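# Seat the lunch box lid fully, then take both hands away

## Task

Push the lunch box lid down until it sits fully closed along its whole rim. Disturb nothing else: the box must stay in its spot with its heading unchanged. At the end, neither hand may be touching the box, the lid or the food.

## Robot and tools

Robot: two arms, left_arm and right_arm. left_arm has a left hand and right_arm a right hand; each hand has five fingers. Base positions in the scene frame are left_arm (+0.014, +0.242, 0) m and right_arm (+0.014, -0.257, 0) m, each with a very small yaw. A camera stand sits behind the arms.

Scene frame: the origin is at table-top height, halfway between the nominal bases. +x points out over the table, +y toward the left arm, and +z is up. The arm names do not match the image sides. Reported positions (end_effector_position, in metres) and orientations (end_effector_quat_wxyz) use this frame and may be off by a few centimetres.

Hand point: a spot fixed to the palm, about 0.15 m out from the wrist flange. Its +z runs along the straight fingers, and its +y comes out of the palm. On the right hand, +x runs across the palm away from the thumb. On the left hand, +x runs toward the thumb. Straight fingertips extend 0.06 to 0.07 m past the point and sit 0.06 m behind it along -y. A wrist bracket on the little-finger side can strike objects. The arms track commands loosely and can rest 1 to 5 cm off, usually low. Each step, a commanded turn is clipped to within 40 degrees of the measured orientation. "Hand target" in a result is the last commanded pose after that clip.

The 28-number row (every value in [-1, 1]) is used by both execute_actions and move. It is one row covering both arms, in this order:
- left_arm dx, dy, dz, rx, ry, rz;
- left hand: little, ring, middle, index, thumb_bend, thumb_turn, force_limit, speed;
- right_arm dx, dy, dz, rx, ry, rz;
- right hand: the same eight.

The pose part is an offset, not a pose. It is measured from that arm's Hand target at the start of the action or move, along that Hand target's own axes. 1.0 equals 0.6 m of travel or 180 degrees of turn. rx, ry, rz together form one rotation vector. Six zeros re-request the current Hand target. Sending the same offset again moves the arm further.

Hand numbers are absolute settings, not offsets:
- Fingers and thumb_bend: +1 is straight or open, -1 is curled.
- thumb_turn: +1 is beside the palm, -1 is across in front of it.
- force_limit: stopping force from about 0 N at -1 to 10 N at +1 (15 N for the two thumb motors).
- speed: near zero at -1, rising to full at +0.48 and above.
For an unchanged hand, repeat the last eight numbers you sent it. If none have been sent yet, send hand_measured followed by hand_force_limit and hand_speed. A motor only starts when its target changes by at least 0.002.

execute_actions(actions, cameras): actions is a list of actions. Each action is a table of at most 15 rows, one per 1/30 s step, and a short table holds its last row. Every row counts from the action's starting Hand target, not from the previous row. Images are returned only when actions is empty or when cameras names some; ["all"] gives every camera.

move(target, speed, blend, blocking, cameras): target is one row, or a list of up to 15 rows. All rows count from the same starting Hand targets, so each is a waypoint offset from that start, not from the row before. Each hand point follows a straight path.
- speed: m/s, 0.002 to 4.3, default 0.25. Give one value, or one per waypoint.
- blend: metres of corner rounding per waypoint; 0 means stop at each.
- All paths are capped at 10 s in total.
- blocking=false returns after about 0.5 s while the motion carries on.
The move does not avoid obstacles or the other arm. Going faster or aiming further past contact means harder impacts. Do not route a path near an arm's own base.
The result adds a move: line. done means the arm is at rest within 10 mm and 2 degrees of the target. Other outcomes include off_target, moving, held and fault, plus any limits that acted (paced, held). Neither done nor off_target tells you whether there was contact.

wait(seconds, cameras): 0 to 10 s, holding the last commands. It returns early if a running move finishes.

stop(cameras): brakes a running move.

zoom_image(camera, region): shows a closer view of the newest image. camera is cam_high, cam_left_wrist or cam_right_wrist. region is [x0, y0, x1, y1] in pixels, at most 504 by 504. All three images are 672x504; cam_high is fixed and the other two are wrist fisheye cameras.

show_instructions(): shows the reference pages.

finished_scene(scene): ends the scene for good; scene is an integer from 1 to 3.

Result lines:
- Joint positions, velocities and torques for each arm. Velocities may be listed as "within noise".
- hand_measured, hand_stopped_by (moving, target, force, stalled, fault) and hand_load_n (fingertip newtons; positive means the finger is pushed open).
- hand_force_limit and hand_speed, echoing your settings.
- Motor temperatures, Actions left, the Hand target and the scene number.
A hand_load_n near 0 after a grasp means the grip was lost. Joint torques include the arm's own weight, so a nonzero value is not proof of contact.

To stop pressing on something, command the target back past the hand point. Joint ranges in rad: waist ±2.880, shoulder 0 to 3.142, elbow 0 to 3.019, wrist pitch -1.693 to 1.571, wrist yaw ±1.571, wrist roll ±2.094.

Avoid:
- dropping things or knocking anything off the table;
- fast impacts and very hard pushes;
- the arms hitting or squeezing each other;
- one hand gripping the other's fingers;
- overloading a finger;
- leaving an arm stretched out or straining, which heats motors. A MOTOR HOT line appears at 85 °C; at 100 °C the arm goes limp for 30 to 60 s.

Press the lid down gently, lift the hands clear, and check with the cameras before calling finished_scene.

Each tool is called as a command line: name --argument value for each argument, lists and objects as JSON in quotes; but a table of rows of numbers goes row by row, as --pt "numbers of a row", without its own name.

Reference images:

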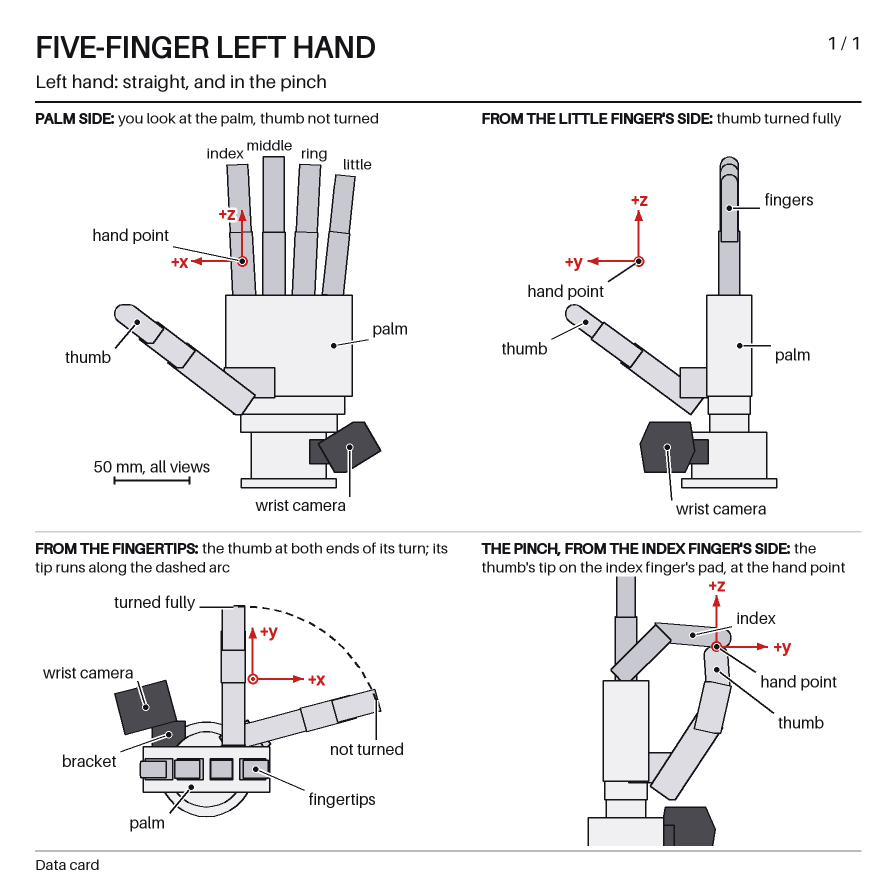

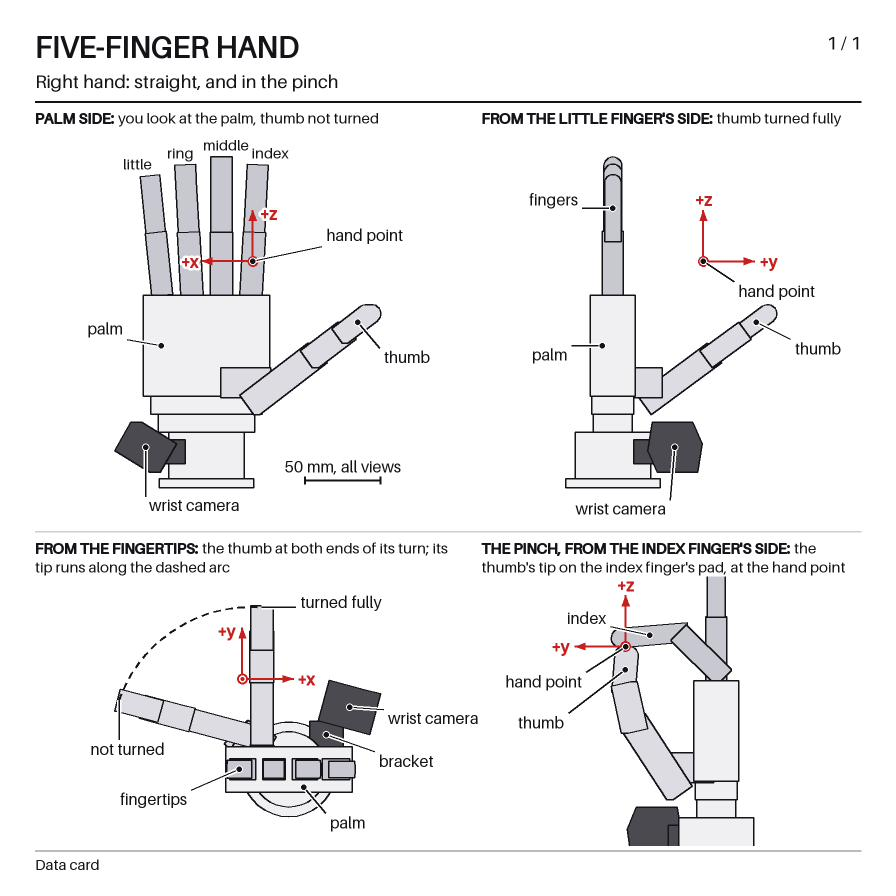

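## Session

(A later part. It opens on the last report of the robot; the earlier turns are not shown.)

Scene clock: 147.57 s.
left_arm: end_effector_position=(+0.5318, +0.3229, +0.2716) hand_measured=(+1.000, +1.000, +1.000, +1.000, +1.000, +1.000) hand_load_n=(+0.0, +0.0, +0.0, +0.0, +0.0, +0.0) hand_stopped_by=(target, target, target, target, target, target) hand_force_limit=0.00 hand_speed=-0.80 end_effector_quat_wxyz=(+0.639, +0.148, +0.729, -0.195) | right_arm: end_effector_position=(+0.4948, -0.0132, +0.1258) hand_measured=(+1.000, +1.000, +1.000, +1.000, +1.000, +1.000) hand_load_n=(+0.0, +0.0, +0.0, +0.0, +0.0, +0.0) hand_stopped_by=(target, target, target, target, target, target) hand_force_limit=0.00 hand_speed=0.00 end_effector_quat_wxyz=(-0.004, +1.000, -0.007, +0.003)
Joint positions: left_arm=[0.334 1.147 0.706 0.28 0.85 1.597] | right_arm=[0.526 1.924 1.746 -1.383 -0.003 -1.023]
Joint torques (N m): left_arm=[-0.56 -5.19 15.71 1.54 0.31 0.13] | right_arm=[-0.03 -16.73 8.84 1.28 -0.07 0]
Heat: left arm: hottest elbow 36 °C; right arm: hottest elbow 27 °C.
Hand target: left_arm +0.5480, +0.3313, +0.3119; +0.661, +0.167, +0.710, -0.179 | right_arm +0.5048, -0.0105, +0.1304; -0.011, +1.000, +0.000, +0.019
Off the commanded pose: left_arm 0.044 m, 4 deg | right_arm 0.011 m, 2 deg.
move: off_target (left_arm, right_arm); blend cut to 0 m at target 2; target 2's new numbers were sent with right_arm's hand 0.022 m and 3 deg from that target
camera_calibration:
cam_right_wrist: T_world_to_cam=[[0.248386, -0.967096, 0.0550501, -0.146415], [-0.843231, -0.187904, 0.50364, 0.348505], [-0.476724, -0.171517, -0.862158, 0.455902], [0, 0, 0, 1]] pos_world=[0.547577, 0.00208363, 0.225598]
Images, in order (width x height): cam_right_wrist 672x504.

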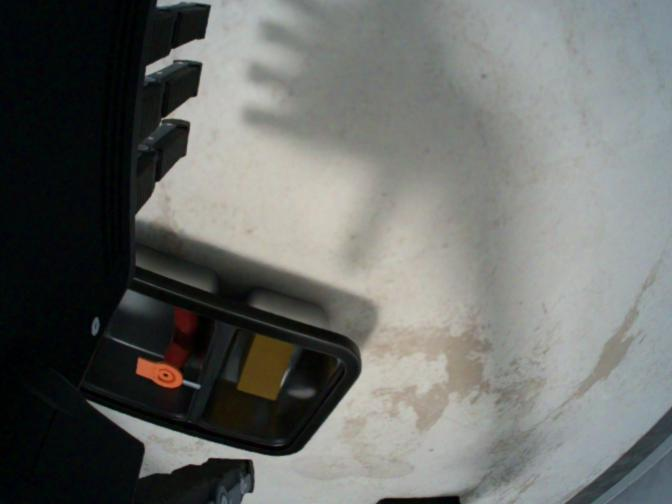

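move --target '[0,0,0,0,0,0,1,1,1,1,1,1,0,-0.8,-0.03,-0.2,0,0,0,0,1,1,1,1,1,1,0,0]' --speed 0.25 --cameras '["cam_right_wrist"]'

zoom_image --camera "cam_right_wrist" --region '[200, 190, 620, 500]'

Scene clock: 149.97 s.
left_arm: end_effector_position=(+0.5318, +0.3229, +0.2716) hand_measured=(+1.000, +1.000, +1.000, +1.000, +1.000, +1.000) hand_load_n=(+0.0, +0.0, +0.0, +0.0, +0.0, +0.0) hand_stopped_by=(target, target, target, target, target, target) hand_force_limit=0.00 hand_speed=-0.80 end_effector_quat_wxyz=(+0.639, +0.148, +0.729, -0.195) | right_arm: end_effector_position=(+0.4837, +0.0299, +0.1073) hand_measured=(+1.000, +1.000, +1.000, +1.000, +1.000, +1.000) hand_load_n=(+0.0, -0.5, +0.0, +0.0, +0.0, +0.0) hand_stopped_by=(target, target, target, target, target, target) hand_force_limit=0.00 hand_speed=0.00 end_effector_quat_wxyz=(+0.009, +1.000, +0.001, -0.006)
Joint positions: left_arm=[0.334 1.147 0.706 0.28 0.85 1.597] | right_arm=[0.602 1.993 1.798 -1.395 0.008 -0.963]
Joint torques (N m): left_arm=[-0.73 -5.13 15.69 1.54 0.31 0.15] | right_arm=[1.55 -18.96 8.66 0.81 -0.01 0]
Heat: left arm: hottest elbow 36 °C; right arm: hottest elbow 27 °C.
Hand target: left_arm +0.5480, +0.3313, +0.3119; +0.661, +0.167, +0.710, -0.179 | right_arm +0.4901, +0.0334, +0.1233; -0.006, +1.000, +0.004, +0.012 (not the last commanded pose)
Off the commanded pose: left_arm 0.044 m, 4 deg | right_arm 0.083 m, 4 deg.
move: held (right_arm; a check stopped the path), off_target (left_arm); limits=held
pose unreachable (right arm): on one or more control steps of this call, first in action 0 (counted from 0), this arm could not follow its commanded pose, so it was not sent that pose on those steps. It may still have moved: this result reports where it is.
cause: moving toward the commanded pose would bring a part of the arm too close to another arm (a part of this arm just beyond joint 4 (wrist pitch) and a part of the left arm just beyond its joint 6 (wrist roll), where that arm would come to rest).
camera_calibration:
cam_right_wrist: T_world_to_cam=[[0.264431, -0.961523, 0.0745007, -0.111087], [-0.830923, -0.187938, 0.523685, 0.348477], [-0.489534, -0.200383, -0.848648, 0.447693], [0, 0, 0, 1]] pos_world=[0.538093, 0.0483894, 0.205717]
Images, in order (width x height): cam_right_wrist 672x504.

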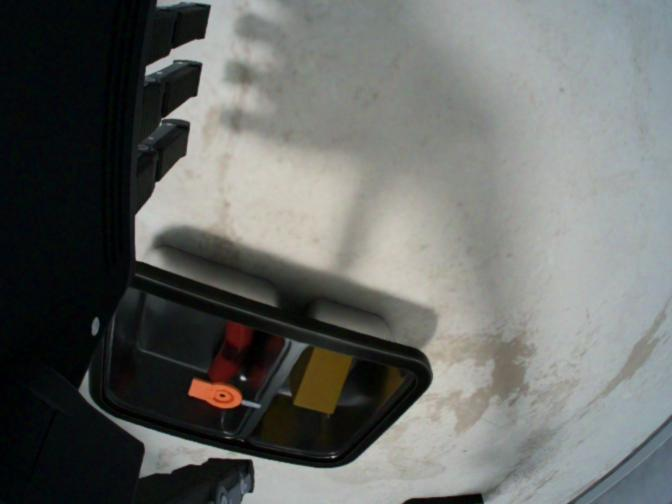

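Scaled by 1.200 from the camera's 672x504 image, which has a finer 960x720 frame.

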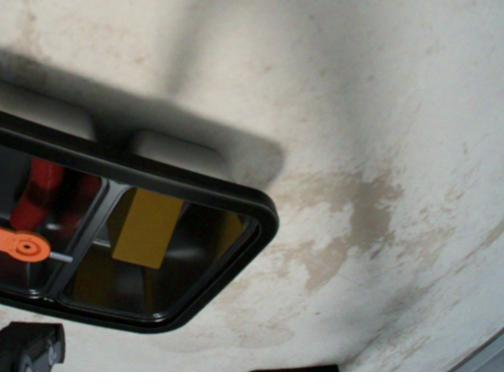

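zoom_image --camera "cam_right_wrist" --region '[130, 240, 290, 360]'

zoom_image --camera "cam_right_wrist" --region '[280, 290, 440, 410]'

Scaled by 3.150 from the camera's 672x504 image, which has a finer 960x720 frame.

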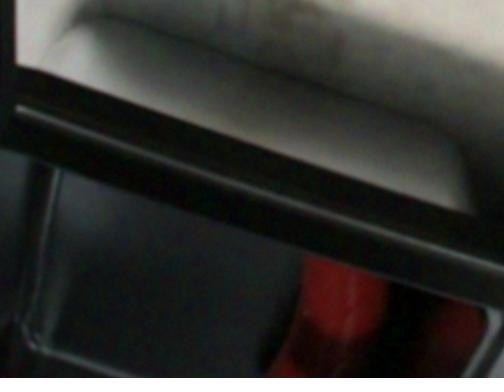

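Scaled by 3.150 from the camera's 672x504 image, which has a finer 960x720 frame.

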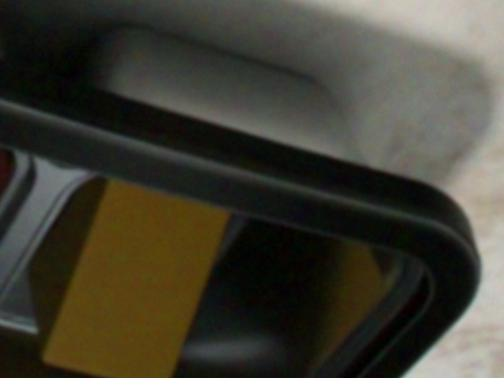

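move --pt "0.006 0.21 -0.208 0 0 0 1 1 1 1 1 1 0 -0.8 0 0 -0.12 0 0 0 1 1 1 1 1 1 0 0" --pt "0.006 0.21 -0.208 0 0 0 1 1 1 1 1 1 0 -0.8 -0.198 0.1605 -0.160 0 0 0.5 1 1 1 1 1 1 0 0" --speed '[0.25,0.5]' --blend '[0.03,0]' --cameras '["cam_right_wrist"]'

zoom_image --camera "cam_right_wrist" --region '[150, 60, 500, 360]'

Scene clock: 154.23 s.
left_arm: end_effector_position=(+0.4866, +0.4887, +0.2768) hand_measured=(+1.000, +1.000, +1.000, +1.000, +1.000, +1.000) hand_load_n=(+0.0, +0.0, +0.0, +0.0, +0.5, +0.0) hand_stopped_by=(target, target, target, target, target, target) hand_force_limit=0.00 hand_speed=-0.80 end_effector_quat_wxyz=(+0.647, +0.141, +0.722, -0.200) | right_arm: end_effector_position=(+0.3635, -0.0693, +0.2064) hand_measured=(+1.000, +1.000, +1.000, +1.000, +1.000, +1.000) hand_load_n=(+0.0, +0.0, +0.0, +0.0, +0.0, +0.0) hand_stopped_by=(target, target, target, target, target, target) hand_force_limit=0.00 hand_speed=0.00 end_effector_quat_wxyz=(+0.008, +0.715, -0.699, -0.005)
Joint positions: left_arm=[0.778 1.293 0.854 0.145 1.284 1.745] | right_arm=[0.359 1.504 1.401 -1.486 -0.003 0.345]
Joint torques (N m): left_arm=[-0.67 -6.83 15.25 1.29 0.52 0.16] | right_arm=[0.44 -11.93 8.66 1.21 0.02 0.18]
Heat: left arm: hottest elbow 37 °C; right arm: hottest elbow 28 °C.
Hand target: left_arm +0.4978, +0.5014, +0.3120; +0.661, +0.167, +0.710, -0.179 | right_arm +0.3699, -0.0650, +0.2152; -0.013, +0.710, -0.704, +0.004
Off the commanded pose: left_arm 0.039 m, 4 deg | right_arm 0.012 m, 3 deg.
move: off_target (left_arm, right_arm)
camera_calibration:
cam_right_wrist: T_world_to_cam=[[-0.956086, -0.282409, 0.0783854, 0.307897], [-0.204664, 0.834761, 0.511162, 0.0238015], [-0.20979, 0.472673, -0.855902, 0.399589], [0, 0, 0, 1]] pos_world=[0.383077, -0.12179, 0.305708]
Images, in order (width x height): cam_right_wrist 672x504.

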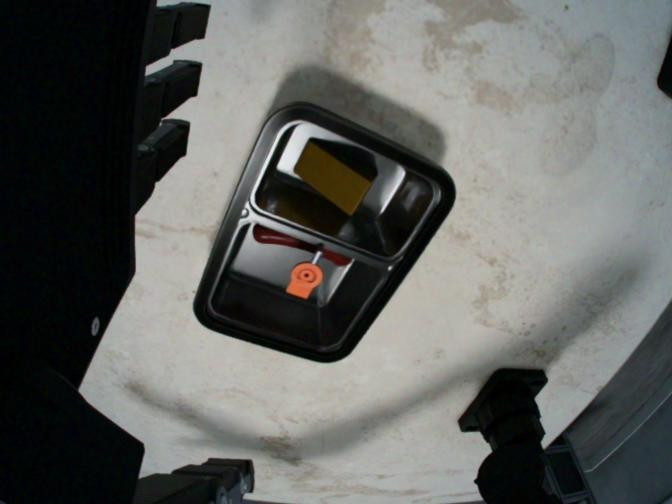

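Scaled by 1.440 from the camera's 672x504 image, which has a finer 960x720 frame.

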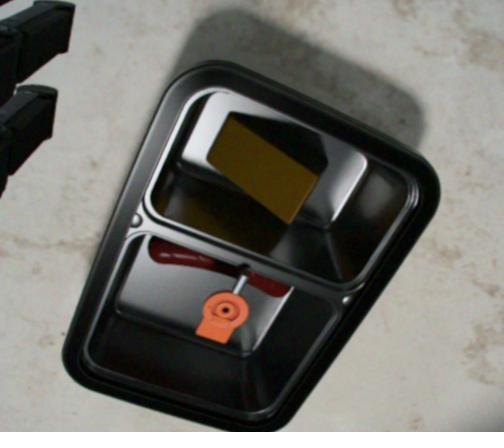

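move --target '[0,0,0,0,0,0,1,1,1,1,1,1,0,-0.8,-0.271,-0.009,0.204,0,0,0.061,-1,-1,-1,-1,1,1,0,0]' --speed 0.3

move --target '[0,0,0,0,0,0,1,1,1,1,1,1,0,-0.8,0,0,0.045,0,0,0,-1,-1,-1,-1,1,1,0,0]' --speed 0.1 --cameras '["cam_right_wrist"]'

Scene clock: 157.93 s.
left_arm: end_effector_position=(+0.4866, +0.4887, +0.2768) hand_measured=(+1.000, +1.000, +1.000, +1.000, +1.000, +1.000) hand_load_n=(+0.0, +0.0, +0.0, +0.0, +0.0, +0.0) hand_stopped_by=(target, target, target, target, target, target) hand_force_limit=0.00 hand_speed=-0.80 end_effector_quat_wxyz=(+0.647, +0.141, +0.722, -0.200) | right_arm: end_effector_position=(+0.3573, +0.0811, +0.0755) hand_measured=(-1.000, -1.000, -1.000, -1.000, +1.000, +1.000) hand_load_n=(+0.0, +0.0, +0.0, +0.0, +0.0, +0.0) hand_stopped_by=(target, target, target, target, target, target) hand_force_limit=0.00 hand_speed=0.00 end_effector_quat_wxyz=(-0.024, -0.645, +0.764, -0.003)
Joint positions: left_arm=[0.778 1.293 0.854 0.145 1.284 1.745] | right_arm=[0.638 1.751 1.353 -1.22 0.008 0.816]
Joint torques (N m): left_arm=[-0.67 -7.06 15.21 1.25 0.51 0.14] | right_arm=[0.97 -13.74 10.91 1.07 0.01 0.18]
Motor temperatures (°C): left_arm=[23 24 38 23 23 25] | right_arm=[23 25 28 22 23 23]
Heat: left arm: hottest elbow 38 °C; right arm: hottest elbow 28 °C.
Hand target: left_arm +0.4978, +0.5014, +0.3120; +0.661, +0.167, +0.710, -0.179 | right_arm +0.3768, +0.0991, +0.0949; +0.013, -0.639, +0.769, -0.003
Off the commanded pose: left_arm 0.039 m, 4 deg | right_arm 0.033 m, 4 deg.
move: off_target (left_arm, right_arm)

Scene clock: 159.17 s.
left_arm: end_effector_position=(+0.4866, +0.4887, +0.2768) hand_measured=(+1.000, +1.000, +1.000, +1.000, +1.000, +1.000) hand_load_n=(+0.0, +0.0, +0.0, +0.0, +0.0, +0.0) hand_stopped_by=(target, target, target, target, target, target) hand_force_limit=0.00 hand_speed=-0.80 end_effector_quat_wxyz=(+0.647, +0.141, +0.722, -0.200) | right_arm: end_effector_position=(+0.3701, +0.0907, +0.0646) hand_measured=(-1.000, -1.000, -1.000, -1.000, +1.000, +1.000) hand_load_n=(+0.0, +0.0, +0.0, +0.0, +0.0, +0.5) hand_stopped_by=(target, target, target, target, target, target) hand_force_limit=0.00 hand_speed=0.00 end_effector_quat_wxyz=(-0.002, -0.645, +0.764, -0.004)
Joint positions: left_arm=[0.778 1.293 0.854 0.145 1.284 1.745] | right_arm=[0.638 1.771 1.353 -1.156 0.008 0.816]
Joint torques (N m): left_arm=[-0.73 -6.89 15.21 1.26 0.51 0.14] | right_arm=[0.67 -13.68 8.03 1.22 0.02 0.16]
Heat: left arm: hottest elbow 38 °C; right arm: hottest elbow 28 °C.
Hand target: left_arm +0.4978, +0.5014, +0.3120; +0.661, +0.167, +0.710, -0.179 | right_arm +0.3774, +0.0994, +0.0679; +0.013, -0.639, +0.769, -0.003
Off the commanded pose: left_arm 0.039 m, 4 deg | right_arm 0.012 m, 2 deg.
move: off_target (left_arm, right_arm)
camera_calibration:
cam_right_wrist: T_world_to_cam=[[-0.993807, -0.0945991, 0.0582903, 0.368689], [-0.0525431, 0.862319, 0.503632, -0.0941633], [-0.097908, 0.497451, -0.861949, 0.160643], [0, 0, 0, 1]] pos_world=[0.377186, 0.0361645, 0.164399]
Images, in order (width x height): cam_right_wrist 672x504.

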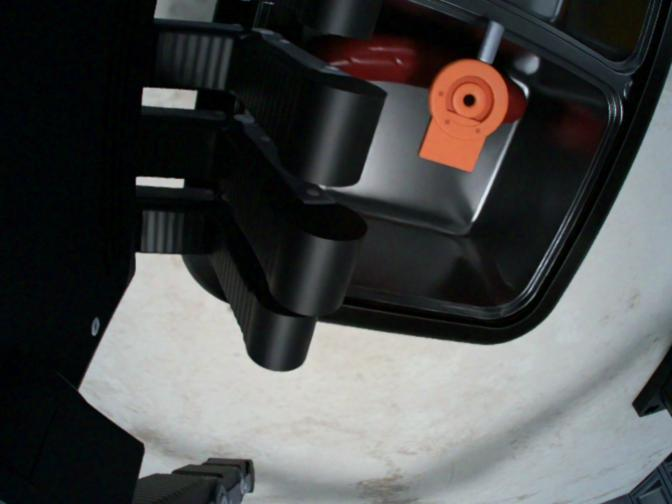

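move --target '[0,0,0,0,0,0,1,1,1,1,1,1,0,-0.8,0,0,0.05,-0.0143,0.0154,0,-1,-1,-1,-1,1,1,0,0]' --speed 0.06

move --target '[0,0,0,0,0,0,1,1,1,1,1,1,0,-0.8,0,0,0.06,-0.0234,0.0252,0,-1,-1,-1,-1,1,1,0,0]' --speed 0.06

move --target '[0,0,0,0,0,0,1,1,1,1,1,1,0,-0.8,0,0,0.06,-0.0234,0.0252,0,-1,-1,-1,-1,1,1,0,0]' --speed 0.06 --cameras '["cam_right_wrist"]'

Scene clock: 160.77 s.
left_arm: end_effector_position=(+0.4866, +0.4887, +0.2768) hand_measured=(+1.000, +1.000, +1.000, +1.000, +1.000, +1.000) hand_load_n=(+0.0, +0.0, -0.5, +0.0, +0.0, +0.0) hand_stopped_by=(target, target, target, target, target, target) hand_force_limit=0.00 hand_speed=-0.80 end_effector_quat_wxyz=(+0.647, +0.141, +0.722, -0.200) | right_arm: end_effector_position=(+0.3692, +0.0906, +0.0558) hand_measured=(-1.000, -1.000, -1.000, -1.000, +1.000, +1.000) hand_load_n=(+0.0, +0.0, -0.5, -2.0, +0.0, +0.0) hand_stopped_by=(target, target, target, target, target, target) hand_force_limit=0.00 hand_speed=0.00 end_effector_quat_wxyz=(-0.013, -0.643, +0.766, +0.004)
Joint positions: left_arm=[0.778 1.293 0.854 0.145 1.284 1.745] | right_arm=[0.634 1.794 1.356 -1.159 -0.006 0.816]
Joint torques (N m): left_arm=[-0.62 -6.95 15.19 1.29 0.51 0.16] | right_arm=[0.85 -10.34 9.24 0.94 0.06 0.18]
Heat: left arm: hottest elbow 38 °C; right arm: hottest elbow 28 °C.
Hand target: left_arm +0.4978, +0.5014, +0.3120; +0.661, +0.167, +0.710, -0.179 | right_arm +0.3781, +0.0998, +0.0380; -0.020, -0.639, +0.769, -0.001
Off the commanded pose: left_arm 0.039 m, 4 deg | right_arm 0.022 m, 1 deg.
move: off_target (left_arm, right_arm)

Scene clock: 162.47 s.
left_arm: end_effector_position=(+0.4866, +0.4887, +0.2768) hand_measured=(+1.000, +1.000, +1.000, +1.000, +1.000, +1.000) hand_load_n=(+0.0, +0.0, +0.0, +0.0, +0.0, +0.0) hand_stopped_by=(target, target, target, target, target, target) hand_force_limit=0.00 hand_speed=-0.80 end_effector_quat_wxyz=(+0.647, +0.141, +0.722, -0.200) | right_arm: end_effector_position=(+0.3929, +0.0930, +0.0475) hand_measured=(-1.000, -1.000, -1.000, -1.000, +1.000, +1.000) hand_load_n=(+0.0, -0.5, -1.0, -2.5, +0.0, +0.0) hand_stopped_by=(target, target, target, target, target, target) hand_force_limit=0.00 hand_speed=0.00 end_effector_quat_wxyz=(-0.029, -0.636, +0.771, -0.004)
Joint positions: left_arm=[0.778 1.293 0.854 0.145 1.284 1.745] | right_arm=[0.617 1.869 1.443 -1.203 0.013 0.816]
Joint torques (N m): left_arm=[-0.85 -6.89 15.19 1.28 0.52 0.14] | right_arm=[2.37 -9.64 6.28 0.54 -0.14 0.19]
Heat: left arm: hottest elbow 39 °C; right arm: hottest elbow 28 °C.
Hand target: left_arm +0.4978, +0.5014, +0.3120; +0.661, +0.167, +0.710, -0.179 | right_arm +0.3771, +0.0988, +0.0020; -0.074, -0.638, +0.767, +0.002
Off the commanded pose: left_arm 0.039 m, 4 deg | right_arm 0.049 m, 5 deg.
move: off_target (left_arm, right_arm)

Scene clock: 164.23 s.
left_arm: end_effector_position=(+0.4866, +0.4887, +0.2768) hand_measured=(+1.000, +1.000, +1.000, +1.000, +1.000, +1.000) hand_load_n=(+0.0, -0.5, +0.0, +0.0, +0.0, +0.0) hand_stopped_by=(target, target, target, target, target, target) hand_force_limit=0.00 hand_speed=-0.80 end_effector_quat_wxyz=(+0.647, +0.141, +0.722, -0.200) | right_arm: end_effector_position=(+0.3946, +0.0929, +0.0035) hand_measured=(-1.000, -1.000, -1.000, -1.000, +1.000, +1.000) hand_load_n=(+0.0, +0.0, +0.0, -3.0, +0.0, +0.0) hand_stopped_by=(target, target, target, target, target, target) hand_force_limit=0.00 hand_speed=0.00 end_effector_quat_wxyz=(-0.081, -0.628, +0.774, +0.006)
Joint positions: left_arm=[0.778 1.293 0.854 0.145 1.284 1.745] | right_arm=[0.609 1.991 1.491 -1.233 -0.001 0.826]
Joint torques (N m): left_arm=[-0.67 -6.89 15.2 1.29 0.51 0.15] | right_arm=[2.96 -11.11 6.41 0.12 -0.09 0.15]
Heat: left arm: hottest elbow 39 °C; right arm: hottest elbow 28 °C.
Hand target: left_arm +0.4978, +0.5014, +0.3120; +0.661, +0.167, +0.710, -0.179 | right_arm +0.3729, +0.0955, -0.0336; -0.127, -0.634, +0.763, +0.005
Off the commanded pose: left_arm 0.039 m, 4 deg | right_arm 0.043 m, 6 deg.
move: off_target (left_arm, right_arm)
camera_calibration:
cam_right_wrist: T_world_to_cam=[[-0.979454, -0.0448643, 0.196613, 0.386043], [0.0443079, 0.903244, 0.426833, -0.105783], [-0.196739, 0.426775, -0.882699, 0.15499], [0, 0, 0, 1]] pos_world=[0.413291, 0.0467215, 0.10606]
Images, in order (width x height): cam_right_wrist 672x504.

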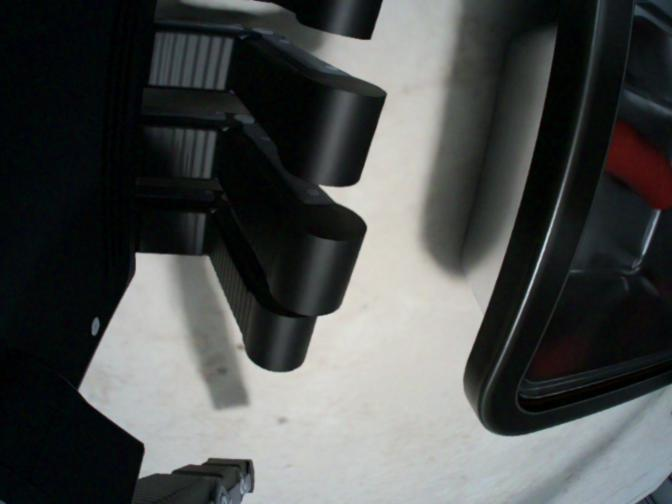

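move --pt "0 0 0 0 0 0 1 1 1 1 1 1 0 -0.8 0.0687 0.062 -0.355 0.0611 -0.0658 0 -1 -1 -1 -1 1 1 0 0" --pt "0 0 0 0 0 0 1 1 1 1 1 1 0 -0.8 0.3295 0.024 -0.36 0.0611 -0.0658 0 1 1 1 1 1 1 0 0" --speed '[0.15,0.3]' --blend '[0.03,0]' --cameras '["cam_right_wrist","cam_high"]'

zoom_image --camera "cam_right_wrist" --region '[180, 20, 580, 360]'

Scene clock: 171.63 s.
left_arm: end_effector_position=(+0.4866, +0.4887, +0.2768) hand_measured=(+1.000, +1.000, +1.000, +1.000, +1.000, +1.000) hand_load_n=(+0.0, +0.0, +0.0, +0.0, +0.0, +0.0) hand_stopped_by=(target, target, target, target, target, target) hand_force_limit=0.00 hand_speed=-0.80 end_effector_quat_wxyz=(+0.647, +0.141, +0.722, -0.200) | right_arm: end_effector_position=(+0.3698, -0.0611, +0.2053) hand_measured=(+1.000, +1.000, +1.000, +1.000, +1.000, +1.000) hand_load_n=(+0.0, +0.0, +0.0, +0.0, +0.0, +0.0) hand_stopped_by=(target, target, target, target, target, target) hand_force_limit=0.00 hand_speed=0.00 end_effector_quat_wxyz=(+0.001, -0.633, +0.774, -0.003)
Joint positions: left_arm=[0.778 1.293 0.854 0.145 1.284 1.745] | right_arm=[0.355 1.481 1.376 -1.463 0.005 0.562]
Joint torques (N m): left_arm=[-0.73 -6.77 15.23 1.29 0.51 0.14] | right_arm=[1.49 -11.4 8.64 0.42 -0.14 -0.04]
Heat: left arm: hottest elbow 40 °C; right arm: hottest elbow 28 °C.
Hand target: left_arm +0.4978, +0.5014, +0.3120; +0.661, +0.167, +0.710, -0.179 | right_arm +0.3700, -0.0598, +0.2150; +0.013, -0.639, +0.769, -0.003
Off the commanded pose: left_arm 0.039 m, 4 deg | right_arm 0.010 m, 2 deg.
move: off_target (left_arm)
camera_calibration:
cam_right_wrist: T_world_to_cam=[[-0.996279, -0.065933, 0.0555115, 0.34902], [-0.0287018, 0.861095, 0.507634, -0.0439279], [-0.0812705, 0.504152, -0.859783, 0.351224], [0, 0, 0, 1]] pos_world=[0.375004, -0.116232, 0.304901]
Images, in order (width x height): cam_high 672x504, cam_right_wrist 672x504.

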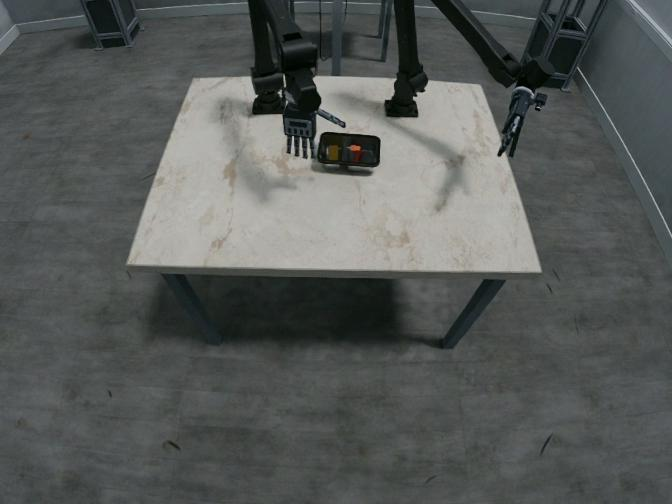

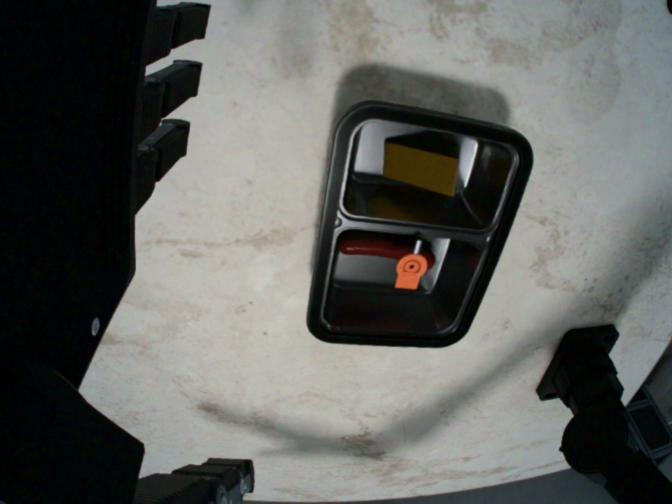

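Scaled by 1.260 from the camera's 672x504 image, which has a finer 960x720 frame.

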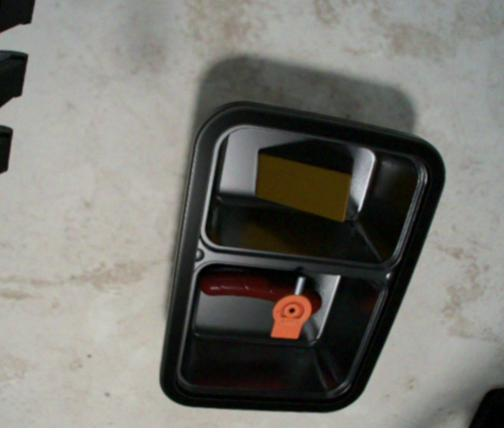

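move --target '[0,0,0,0,0,0,1,1,1,1,1,1,0,-0.8,-0.25,0.120,0.1765,0,0,-0.028,-1,-1,-1,-1,1,1,0,0]' --speed 0.25

move --target '[0,0,0,0,0,0,1,1,1,1,1,1,0,-0.8,0,0,0.06,0,0,0,-1,-1,-1,-1,1,1,0,0]' --speed 0.08 --cameras '["cam_right_wrist"]'

Scene clock: 175.40 s.
left_arm: end_effector_position=(+0.4866, +0.4887, +0.2768) hand_measured=(+1.000, +1.000, +1.000, +1.000, +1.000, +1.000) hand_load_n=(+0.0, +0.0, -0.5, +0.0, +0.0, +0.0) hand_stopped_by=(target, target, target, target, target, target) hand_force_limit=0.00 hand_speed=-0.80 end_effector_quat_wxyz=(+0.647, +0.141, +0.722, -0.200) | right_arm: end_effector_position=(+0.3171, +0.0871, +0.0978) hand_measured=(-1.000, -1.000, -1.000, -1.000, +1.000, +1.000) hand_load_n=(+0.0, +0.0, +0.0, +0.0, +0.0, +0.0) hand_stopped_by=(target, target, target, target, target, target) hand_force_limit=0.00 hand_speed=0.00 end_effector_quat_wxyz=(-0.015, -0.677, +0.736, -0.004)
Joint positions: left_arm=[0.778 1.293 0.854 0.145 1.284 1.745] | right_arm=[0.704 1.663 1.301 -1.237 0.01 0.796]
Joint torques (N m): left_arm=[-0.73 -6.89 15.23 1.31 0.52 0.13] | right_arm=[1.03 -12.45 9.77 1.11 0 0.16]
Heat: left arm: hottest elbow 40 °C; right arm: hottest elbow 28 °C.
Hand target: left_arm +0.4978, +0.5014, +0.3120; +0.661, +0.167, +0.710, -0.179 | right_arm +0.3290, +0.1021, +0.1101; -0.013, +0.673, -0.740, +0.004
Off the commanded pose: left_arm 0.039 m, 4 deg | right_arm 0.023 m, 3 deg.
move: off_target (left_arm, right_arm)

Scene clock: 176.63 s.
left_arm: end_effector_position=(+0.4866, +0.4887, +0.2768) hand_measured=(+1.000, +1.000, +1.000, +1.000, +1.000, +1.000) hand_load_n=(+0.0, +0.0, +0.0, +0.5, +0.0, +0.0) hand_stopped_by=(target, target, target, target, target, target) hand_force_limit=0.00 hand_speed=-0.80 end_effector_quat_wxyz=(+0.647, +0.141, +0.722, -0.200) | right_arm: end_effector_position=(+0.3231, +0.0923, +0.0686) hand_measured=(-1.000, -1.000, -1.000, -1.000, +1.000, +1.000) hand_load_n=(+0.0, +0.0, +0.0, +0.0, +0.0, +0.0) hand_stopped_by=(target, target, target, target, target, target) hand_force_limit=0.00 hand_speed=0.00 end_effector_quat_wxyz=(-0.005, -0.677, +0.736, -0.005)
Joint positions: left_arm=[0.778 1.293 0.854 0.145 1.284 1.745] | right_arm=[0.704 1.698 1.266 -1.147 0.01 0.796]
Joint torques (N m): left_arm=[-0.62 -7.06 15.23 1.33 0.53 0.14] | right_arm=[1.38 -13.04 8.16 1.13 0.02 0.16]
Heat: left arm: hottest elbow 40 °C; right arm: hottest elbow 28 °C.
Hand target: left_arm +0.4978, +0.5014, +0.3120; +0.661, +0.167, +0.710, -0.179 | right_arm +0.3299, +0.1025, +0.0741; -0.013, +0.673, -0.740, +0.004
Off the commanded pose: left_arm 0.039 m, 4 deg | right_arm 0.013 m, 2 deg.
move: off_target (left_arm, right_arm)
camera_calibration:
cam_right_wrist: T_world_to_cam=[[-0.981786, -0.179237, 0.0630091, 0.325496], [-0.124433, 0.857239, 0.499658, -0.0760491], [-0.143571, 0.482717, -0.863928, 0.175023], [0, 0, 0, 1]] pos_world=[0.335233, 0.0390468, 0.168696]
Images, in order (width x height): cam_right_wrist 672x504.

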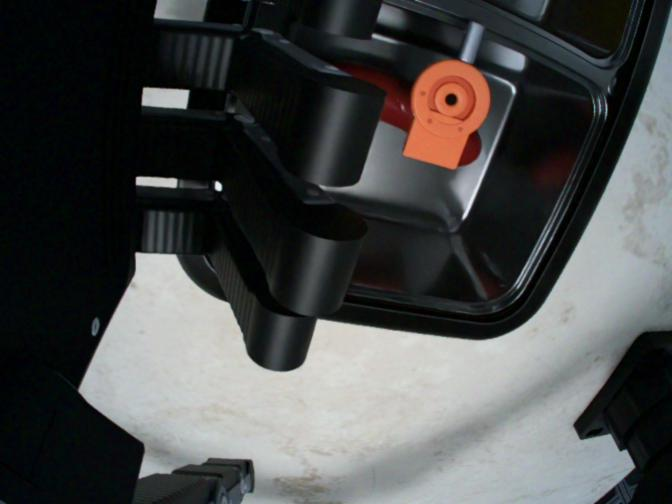

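move --target '[0,0,0,0,0,0,1,1,1,1,1,1,0,-0.8,0.0143,0.0139,0.0533,-0.012,0.0123,0,-1,-1,-1,-1,1,1,0,0]' --speed 0.06

Scene clock: 178.03 s.
left_arm: end_effector_position=(+0.4866, +0.4887, +0.2768) hand_measured=(+1.000, +1.000, +1.000, +1.000, +1.000, +1.000) hand_load_n=(+0.0, +0.0, +0.0, +0.0, +0.0, +0.0) hand_stopped_by=(target, target, target, target, target, target) hand_force_limit=0.00 hand_speed=-0.80 end_effector_quat_wxyz=(+0.647, +0.141, +0.722, -0.200) | right_arm: end_effector_position=(+0.3205, +0.0898, +0.0565) hand_measured=(-1.000, -1.000, -1.000, -1.000, +1.000, +1.000) hand_load_n=(+0.0, +0.0, +0.0, -1.0, +0.0, +0.0) hand_stopped_by=(target, target, target, target, target, target) hand_force_limit=0.00 hand_speed=0.00 end_effector_quat_wxyz=(-0.012, -0.676, +0.737, -0.001)
Joint positions: left_arm=[0.778 1.293 0.854 0.145 1.284 1.745] | right_arm=[0.701 1.714 1.249 -1.13 0.004 0.796]
Joint torques (N m): left_arm=[-0.62 -6.95 15.16 1.26 0.51 0.15] | right_arm=[1.08 -10.81 6.69 1.57 0 0.2]
Heat: left arm: hottest elbow 40 °C; right arm: hottest elbow 28 °C.
Hand target: left_arm +0.4978, +0.5014, +0.3120; +0.661, +0.167, +0.710, -0.179 | right_arm +0.3215, +0.0952, +0.0418; +0.014, +0.673, -0.740, +0.003
Off the commanded pose: left_arm 0.039 m, 4 deg | right_arm 0.016 m, 1 deg.
move: off_target (left_arm, right_arm)

move --target '[0,0,0,0,0,0,1,1,1,1,1,1,0,-0.8,0.0186,0.0181,0.05,-0.018,0.0185,0,-1,-1,-1,-1,1,1,0,0]' --speed 0.06

move --target '[0,0,0,0,0,0,1,1,1,1,1,1,0,-0.8,0.015,0.0145,0.05,-0.018,0.0185,0,-1,-1,-1,-1,1,1,0,0]' --speed 0.06 --cameras '["cam_right_wrist"]'

Scene clock: 179.37 s.
left_arm: end_effector_position=(+0.4866, +0.4887, +0.2768) hand_measured=(+1.000, +1.000, +1.000, +1.000, +1.000, +1.000) hand_load_n=(+0.0, +0.0, +0.0, +0.0, +0.0, +0.0) hand_stopped_by=(target, target, target, target, target, target) hand_force_limit=0.00 hand_speed=-0.80 end_effector_quat_wxyz=(+0.647, +0.141, +0.722, -0.200) | right_arm: end_effector_position=(+0.3201, +0.0898, +0.0556) hand_measured=(-1.000, -1.000, -1.000, -1.000, +1.000, +1.000) hand_load_n=(-0.5, -0.5, -0.5, -2.0, +0.0, +0.0) hand_stopped_by=(target, target, target, target, target, target) hand_force_limit=0.00 hand_speed=0.00 end_effector_quat_wxyz=(-0.013, -0.675, +0.738, +0.001)
Joint positions: left_arm=[0.778 1.293 0.854 0.145 1.284 1.745] | right_arm=[0.7 1.715 1.247 -1.128 -0.001 0.796]
Joint torques (N m): left_arm=[-0.79 -7 15.2 1.32 0.52 0.15] | right_arm=[0.97 -7.71 4.83 1.03 -0.01 0.12]
Heat: left arm: hottest elbow 40 °C; right arm: hottest elbow 28 °C.
Hand target: left_arm +0.4978, +0.5014, +0.3120; +0.661, +0.167, +0.710, -0.179 | right_arm +0.3091, +0.0844, +0.0122; -0.055, -0.672, +0.739, -0.001
Off the commanded pose: left_arm 0.039 m, 4 deg | right_arm 0.045 m, 5 deg.
move: off_target (left_arm, right_arm)

Scene clock: 180.60 s.
left_arm: end_effector_position=(+0.4866, +0.4887, +0.2768) hand_measured=(+1.000, +1.000, +1.000, +1.000, +1.000, +1.000) hand_load_n=(+0.0, +0.0, +0.0, +0.0, +0.0, +0.0) hand_stopped_by=(target, target, target, target, target, target) hand_force_limit=0.00 hand_speed=-0.80 end_effector_quat_wxyz=(+0.647, +0.141, +0.722, -0.200) | right_arm: end_effector_position=(+0.3196, +0.0896, +0.0546) hand_measured=(-1.000, -1.000, -1.000, -1.000, +1.000, +1.000) hand_load_n=(-0.5, -0.5, -1.5, -3.0, +0.0, +0.0) hand_stopped_by=(target, target, target, target, target, target) hand_force_limit=0.00 hand_speed=0.00 end_effector_quat_wxyz=(-0.015, -0.675, +0.738, +0.003)
Joint positions: left_arm=[0.778 1.293 0.854 0.145 1.284 1.745] | right_arm=[0.698 1.718 1.247 -1.13 -0.006 0.796]
Joint torques (N m): left_arm=[-0.85 -6.89 15.19 1.33 0.51 0.14] | right_arm=[1.38 -5.25 3.44 0.36 0.09 0.19]
Heat: left arm: hottest elbow 40 °C; right arm: hottest elbow 28 °C.
Hand target: left_arm +0.4978, +0.5014, +0.3120; +0.661, +0.167, +0.710, -0.179 | right_arm +0.2973, +0.0741, -0.0162; -0.095, -0.669, +0.737, +0.000
Off the commanded pose: left_arm 0.039 m, 4 deg | right_arm 0.076 m, 9 deg.
move: off_target (left_arm, right_arm)
camera_calibration:
cam_right_wrist: T_world_to_cam=[[-0.98093, -0.172697, 0.0891691, 0.320209], [-0.10574, 0.859136, 0.500703, -0.0733023], [-0.163078, 0.481726, -0.861014, 0.16986], [0, 0, 0, 1]] pos_world=[0.334052, 0.0364499, 0.154402]
Images, in order (width x height): cam_right_wrist 672x504.

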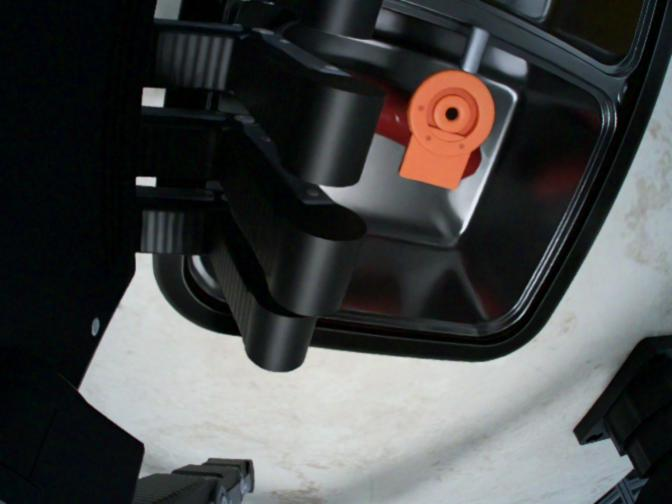

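move --target '[0,0,0,0,0,0,1,1,1,1,1,1,0,-0.8,0.0125,0.012,0.05,-0.006,0.006,0,-1,-1,-1,-1,1,1,0,0]' --speed 0.06

move --target '[0,0,0,0,0,0,1,1,1,1,1,1,0,-0.8,0.0125,0.012,0.05,-0.006,0.006,0,-1,-1,-1,-1,1,1,0,0]' --speed 0.06 --cameras '["cam_right_wrist"]'

Scene clock: 181.97 s.
left_arm: end_effector_position=(+0.4866, +0.4887, +0.2768) hand_measured=(+1.000, +1.000, +1.000, +1.000, +1.000, +1.000) hand_load_n=(+0.0, +0.0, +0.0, +0.0, +0.0, +0.0) hand_stopped_by=(target, target, target, target, target, target) hand_force_limit=0.00 hand_speed=-0.80 end_effector_quat_wxyz=(+0.647, +0.141, +0.722, -0.200) | right_arm: end_effector_position=(+0.3195, +0.0889, +0.0540) hand_measured=(-1.000, -1.000, -1.000, -1.000, +1.000, +1.000) hand_load_n=(-1.5, -1.5, -1.5, -3.0, +0.0, +0.0) hand_stopped_by=(target, target, target, target, target, target) hand_force_limit=0.00 hand_speed=0.00 end_effector_quat_wxyz=(-0.012, -0.674, +0.739, +0.004)
Joint positions: left_arm=[0.778 1.293 0.854 0.145 1.284 1.745] | right_arm=[0.697 1.714 1.239 -1.121 -0.007 0.796]
Joint torques (N m): left_arm=[-0.67 -6.77 15.21 1.25 0.52 0.14] | right_arm=[1.03 -3.31 0.65 1.73 0.14 0.15]
Heat: left arm: hottest elbow 41 °C; right arm: hottest elbow 27 °C.
Hand target: left_arm +0.4978, +0.5014, +0.3120; +0.661, +0.167, +0.710, -0.179 | right_arm +0.2854, +0.0636, -0.0437; -0.108, -0.668, +0.736, +0.001
Off the commanded pose: left_arm 0.039 m, 4 deg | right_arm 0.107 m, 11 deg.
move: off_target (left_arm, right_arm)

Scene clock: 183.23 s.
left_arm: end_effector_position=(+0.4866, +0.4887, +0.2768) hand_measured=(+1.000, +1.000, +1.000, +1.000, +1.000, +1.000) hand_load_n=(+0.0, +0.0, +0.0, +0.0, +0.0, +0.0) hand_stopped_by=(target, target, target, target, target, target) hand_force_limit=0.00 hand_speed=-0.80 end_effector_quat_wxyz=(+0.647, +0.141, +0.722, -0.200) | right_arm: end_effector_position=(+0.3191, +0.0886, +0.0535) hand_measured=(-1.000, -1.000, -1.000, -1.000, +1.000, +1.000) hand_load_n=(-5.0, -2.5, -0.5, -0.5, +0.0, +0.0) hand_stopped_by=(target, target, target, target, target, target) hand_force_limit=0.00 hand_speed=0.00 end_effector_quat_wxyz=(+0.006, -0.674, +0.739, +0.003)
Joint positions: left_arm=[0.778 1.293 0.854 0.145 1.284 1.745] | right_arm=[0.697 1.689 1.207 -1.076 -0.007 0.796]
Joint torques (N m): left_arm=[-0.56 -7 15.24 1.28 0.52 0.16] | right_arm=[1.38 -1.44 -1.03 1.54 0.14 0.15]
Heat: left arm: hottest elbow 41 °C; right arm: hottest elbow 27 °C.
Hand target: left_arm +0.4978, +0.5014, +0.3120; +0.661, +0.167, +0.710, -0.179 | right_arm +0.2728, +0.0527, -0.0708; -0.121, -0.667, +0.735, +0.001
Off the commanded pose: left_arm 0.039 m, 4 deg | right_arm 0.137 m, 15 deg.
move: off_target (left_arm, right_arm)
camera_calibration:
cam_right_wrist: T_world_to_cam=[[-0.983452, -0.17323, 0.0530515, 0.322451], [-0.120611, 0.844515, 0.521773, -0.067085], [-0.13519, 0.50674, -0.851433, 0.157635], [0, 0, 0, 1]] pos_world=[0.330334, 0.0326327, 0.152112]
Images, in order (width x height): cam_right_wrist 672x504.

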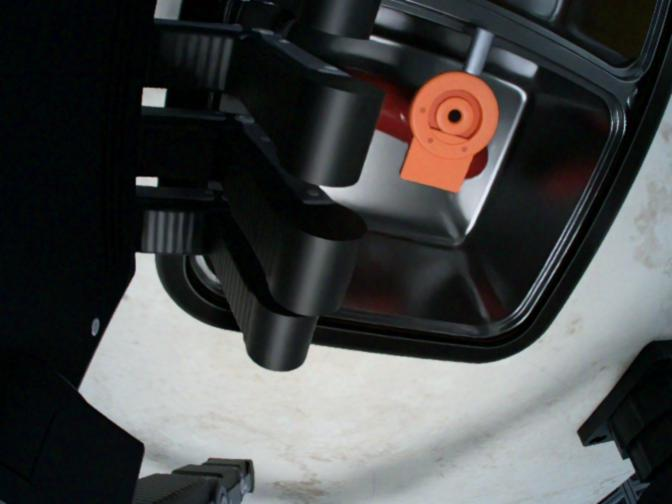

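move --pt "0 0 0 0 0 0 1 1 1 1 1 1 0 -0.8 -0.031 -0.0402 -0.2883 0.06 -0.0613 0 -1 -1 -1 -1 1 1 0 0" --pt "0 0 0 0 0 0 1 1 1 1 1 1 0 -0.8 0.0887 -0.0427 -0.2585 0.06 -0.0613 0 -1 -1 -1 -1 1 1 0 0" --speed '[0.15,0.2]' --blend '[0.01,0]' --cameras '["cam_right_wrist"]'

Scene clock: 187.07 s.
left_arm: end_effector_position=(+0.4866, +0.4887, +0.2768) hand_measured=(+1.000, +1.000, +1.000, +1.000, +1.000, +1.000) hand_load_n=(+0.0, +0.0, +0.0, +0.0, +0.0, +0.0) hand_stopped_by=(target, target, target, target, target, target) hand_force_limit=0.00 hand_speed=-0.80 end_effector_quat_wxyz=(+0.647, +0.141, +0.722, -0.200) | right_arm: end_effector_position=(+0.3139, +0.0172, +0.0756) hand_measured=(-1.000, -1.000, -1.000, -1.000, +1.000, +1.000) hand_load_n=(+0.0, +0.0, +0.0, +0.0, +0.0, +0.0) hand_stopped_by=(target, target, target, target, target, target) hand_force_limit=0.00 hand_speed=0.00 end_effector_quat_wxyz=(-0.010, -0.668, +0.744, -0.004)
Joint positions: left_arm=[0.778 1.293 0.854 0.145 1.284 1.745] | right_arm=[0.585 1.567 1.118 -1.141 0.011 0.701]
Joint torques (N m): left_arm=[-0.67 -6.89 15.24 1.28 0.51 0.14] | right_arm=[0.73 -11.93 7.83 1.07 -0.16 -0.02]
Heat: left arm: hottest elbow 41 °C; right arm: hottest elbow 27 °C.
Hand target: left_arm +0.4978, +0.5014, +0.3120; +0.661, +0.167, +0.710, -0.179 | right_arm +0.3217, +0.0225, +0.0849; +0.013, -0.673, +0.740, -0.004
Off the commanded pose: left_arm 0.039 m, 4 deg | right_arm 0.013 m, 3 deg.
move: off_target (left_arm, right_arm)
camera_calibration:
cam_right_wrist: T_world_to_cam=[[-0.98535, -0.154676, 0.0718313, 0.302636], [-0.0994055, 0.863156, 0.495055, -0.02395], [-0.138575, 0.480662, -0.865887, 0.21455], [0, 0, 0, 1]] pos_world=[0.325553, -0.0356431, 0.175894]
Images, in order (width x height): cam_right_wrist 672x504.

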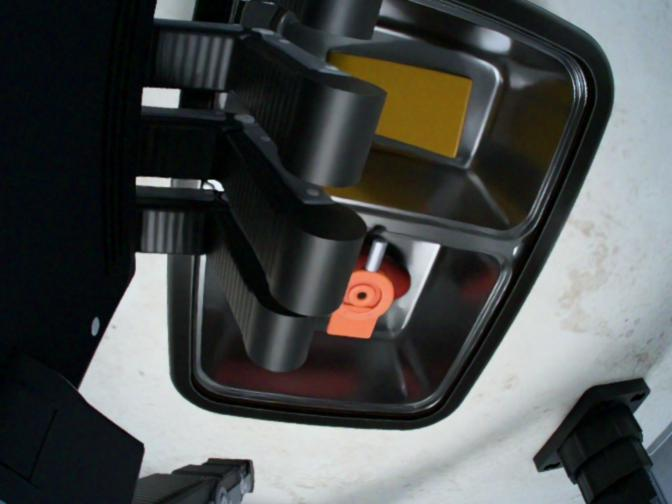

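move --pt "0 0 0 0 0 0 1 1 1 1 1 1 0 -0.8 0.0 0.0 0.0383 0 0 0 -1 -1 -1 -1 1 1 0 0" --pt "0 0 0 0 0 0 1 1 1 1 1 1 0 -0.8 0.0613 0.0747 0.2083 -0.0468 0.0383 0 -1 -1 -1 -1 1 1 0 0" --speed 0.08 --blend '[0.01,0]' --cameras '["cam_right_wrist"]'

Scene clock: 189.50 s.
left_arm: end_effector_position=(+0.4866, +0.4887, +0.2768) hand_measured=(+1.000, +1.000, +1.000, +1.000, +1.000, +1.000) hand_load_n=(+0.0, +0.0, +0.0, +0.0, +0.0, +0.0) hand_stopped_by=(target, target, target, target, target, target) hand_force_limit=0.00 hand_speed=-0.80 end_effector_quat_wxyz=(+0.647, +0.141, +0.722, -0.200) | right_arm: end_effector_position=(+0.3114, +0.0147, +0.0538) hand_measured=(-1.000, -1.000, -1.000, -1.000, +1.000, +1.000) hand_load_n=(-6.5, -2.5, +0.0, +0.0, +0.0, +0.0) hand_stopped_by=(target, target, target, target, target, target) hand_force_limit=0.00 hand_speed=0.00 end_effector_quat_wxyz=(+0.014, -0.668, +0.744, +0.001)
Joint positions: left_arm=[0.778 1.293 0.854 0.145 1.284 1.745] | right_arm=[0.575 1.556 1.042 -1.029 -0.006 0.691]
Joint torques (N m): left_arm=[-0.73 -6.95 15.2 1.31 0.51 0.14] | right_arm=[0.67 -1.2 0.55 2.3 0.01 -0.01]
Heat: left arm: hottest elbow 41 °C; right arm: hottest elbow 27 °C.
Hand target: left_arm +0.4978, +0.5014, +0.3120; +0.661, +0.167, +0.710, -0.179 | right_arm +0.2766, -0.0083, -0.0415; -0.081, -0.670, +0.738, +0.010
Off the commanded pose: left_arm 0.039 m, 4 deg | right_arm 0.104 m, 11 deg.
move: off_target (left_arm, right_arm)
camera_calibration:
cam_right_wrist: T_world_to_cam=[[-0.986674, -0.158429, 0.037088, 0.303657], [-0.115564, 0.842783, 0.525702, -0.00755713], [-0.114543, 0.51441, -0.84986, 0.18768], [0, 0, 0, 1]] pos_world=[0.320235, -0.0420674, 0.152212]
Images, in order (width x height): cam_right_wrist 672x504.

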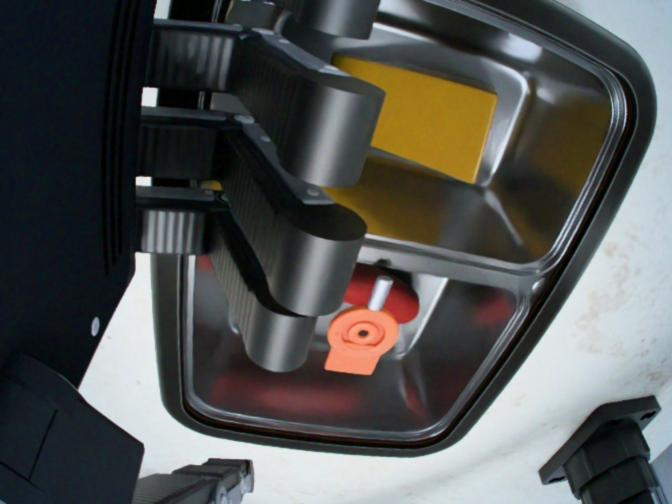

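move --pt "0 0 0 0 0 0 1 1 1 1 1 1 0 -0.8 -0.0315 -0.0402 -0.2305 0.0468 -0.0383 0 -1 -1 -1 -1 1 1 0 0" --pt "0 0 0 0 0 0 1 1 1 1 1 1 0 -0.8 -0.0348 0.107 -0.2127 0.0468 -0.0383 0 -1 -1 -1 -1 1 1 0 0" --pt "0 0 0 0 0 0 1 1 1 1 1 1 0 -0.8 -0.0402 0.1008 -0.1633 0.0468 -0.0383 0 -1 -1 -1 -1 1 1 0 0" --pt "0 0 0 0 0 0 1 1 1 1 1 1 0 -0.8 0.0093 0.1415 0.0162 0.0041 0.0089 0 -1 -1 -1 -1 1 1 0 0" --speed '[0.2,0.2,0.08,0.08]' --blend '[0.01,0.01,0.005,0]' --cameras '["cam_right_wrist"]'

Scene clock: 193.43 s.
left_arm: end_effector_position=(+0.4866, +0.4887, +0.2768) hand_measured=(+1.000, +1.000, +1.000, +1.000, +1.000, +1.000) hand_load_n=(+0.0, +0.0, +0.0, +0.0, +0.0, +0.0) hand_stopped_by=(target, target, target, target, target, target) hand_force_limit=0.00 hand_speed=-0.80 end_effector_quat_wxyz=(+0.647, +0.141, +0.722, -0.200) | right_arm: end_effector_position=(+0.2230, +0.0211, +0.0546) hand_measured=(-1.000, -1.000, -1.000, -1.000, +1.000, +1.000) hand_load_n=(-6.5, -3.5, -1.0, +0.0, +0.0, +0.0) hand_stopped_by=(target, target, target, target, target, target) hand_force_limit=0.00 hand_speed=0.00 end_effector_quat_wxyz=(+0.009, -0.675, +0.738, +0.002)
Joint positions: left_arm=[0.778 1.293 0.854 0.145 1.284 1.745] | right_arm=[0.729 1.401 0.873 -1.026 -0.004 0.826]
Joint torques (N m): left_arm=[-0.67 -7.12 15.21 1.32 0.52 0.14] | right_arm=[0.97 1.44 -0.54 3.08 0.19 0.15]
Heat: left arm: hottest elbow 41 °C; right arm: hottest elbow 27 °C.
Hand target: left_arm +0.4978, +0.5014, +0.3120; +0.661, +0.167, +0.710, -0.179 | right_arm +0.1910, -0.0062, -0.0400; -0.087, -0.671, +0.736, -0.004
Off the commanded pose: left_arm 0.039 m, 4 deg | right_arm 0.104 m, 11 deg.
move: off_target (left_arm, right_arm)
camera_calibration:
cam_right_wrist: T_world_to_cam=[[-0.983172, -0.17629, 0.0479001, 0.216404], [-0.125835, 0.843616, 0.521994, -0.021188], [-0.132431, 0.507183, -0.851603, 0.179212], [0, 0, 0, 1]] pos_world=[0.233829, -0.0348687, 0.153311]
Images, in order (width x height): cam_right_wrist 672x504.

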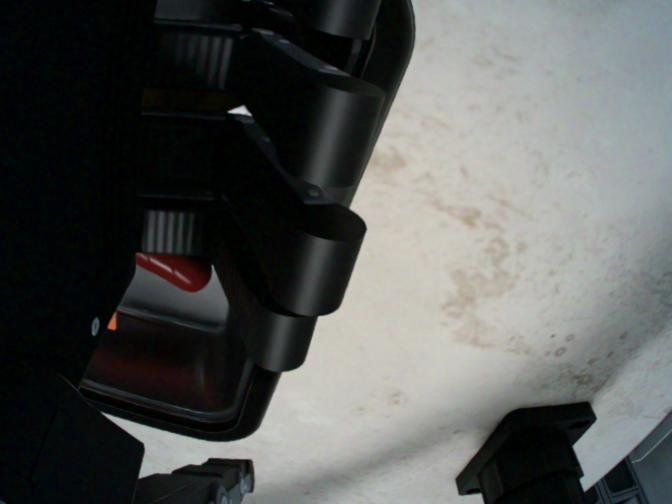

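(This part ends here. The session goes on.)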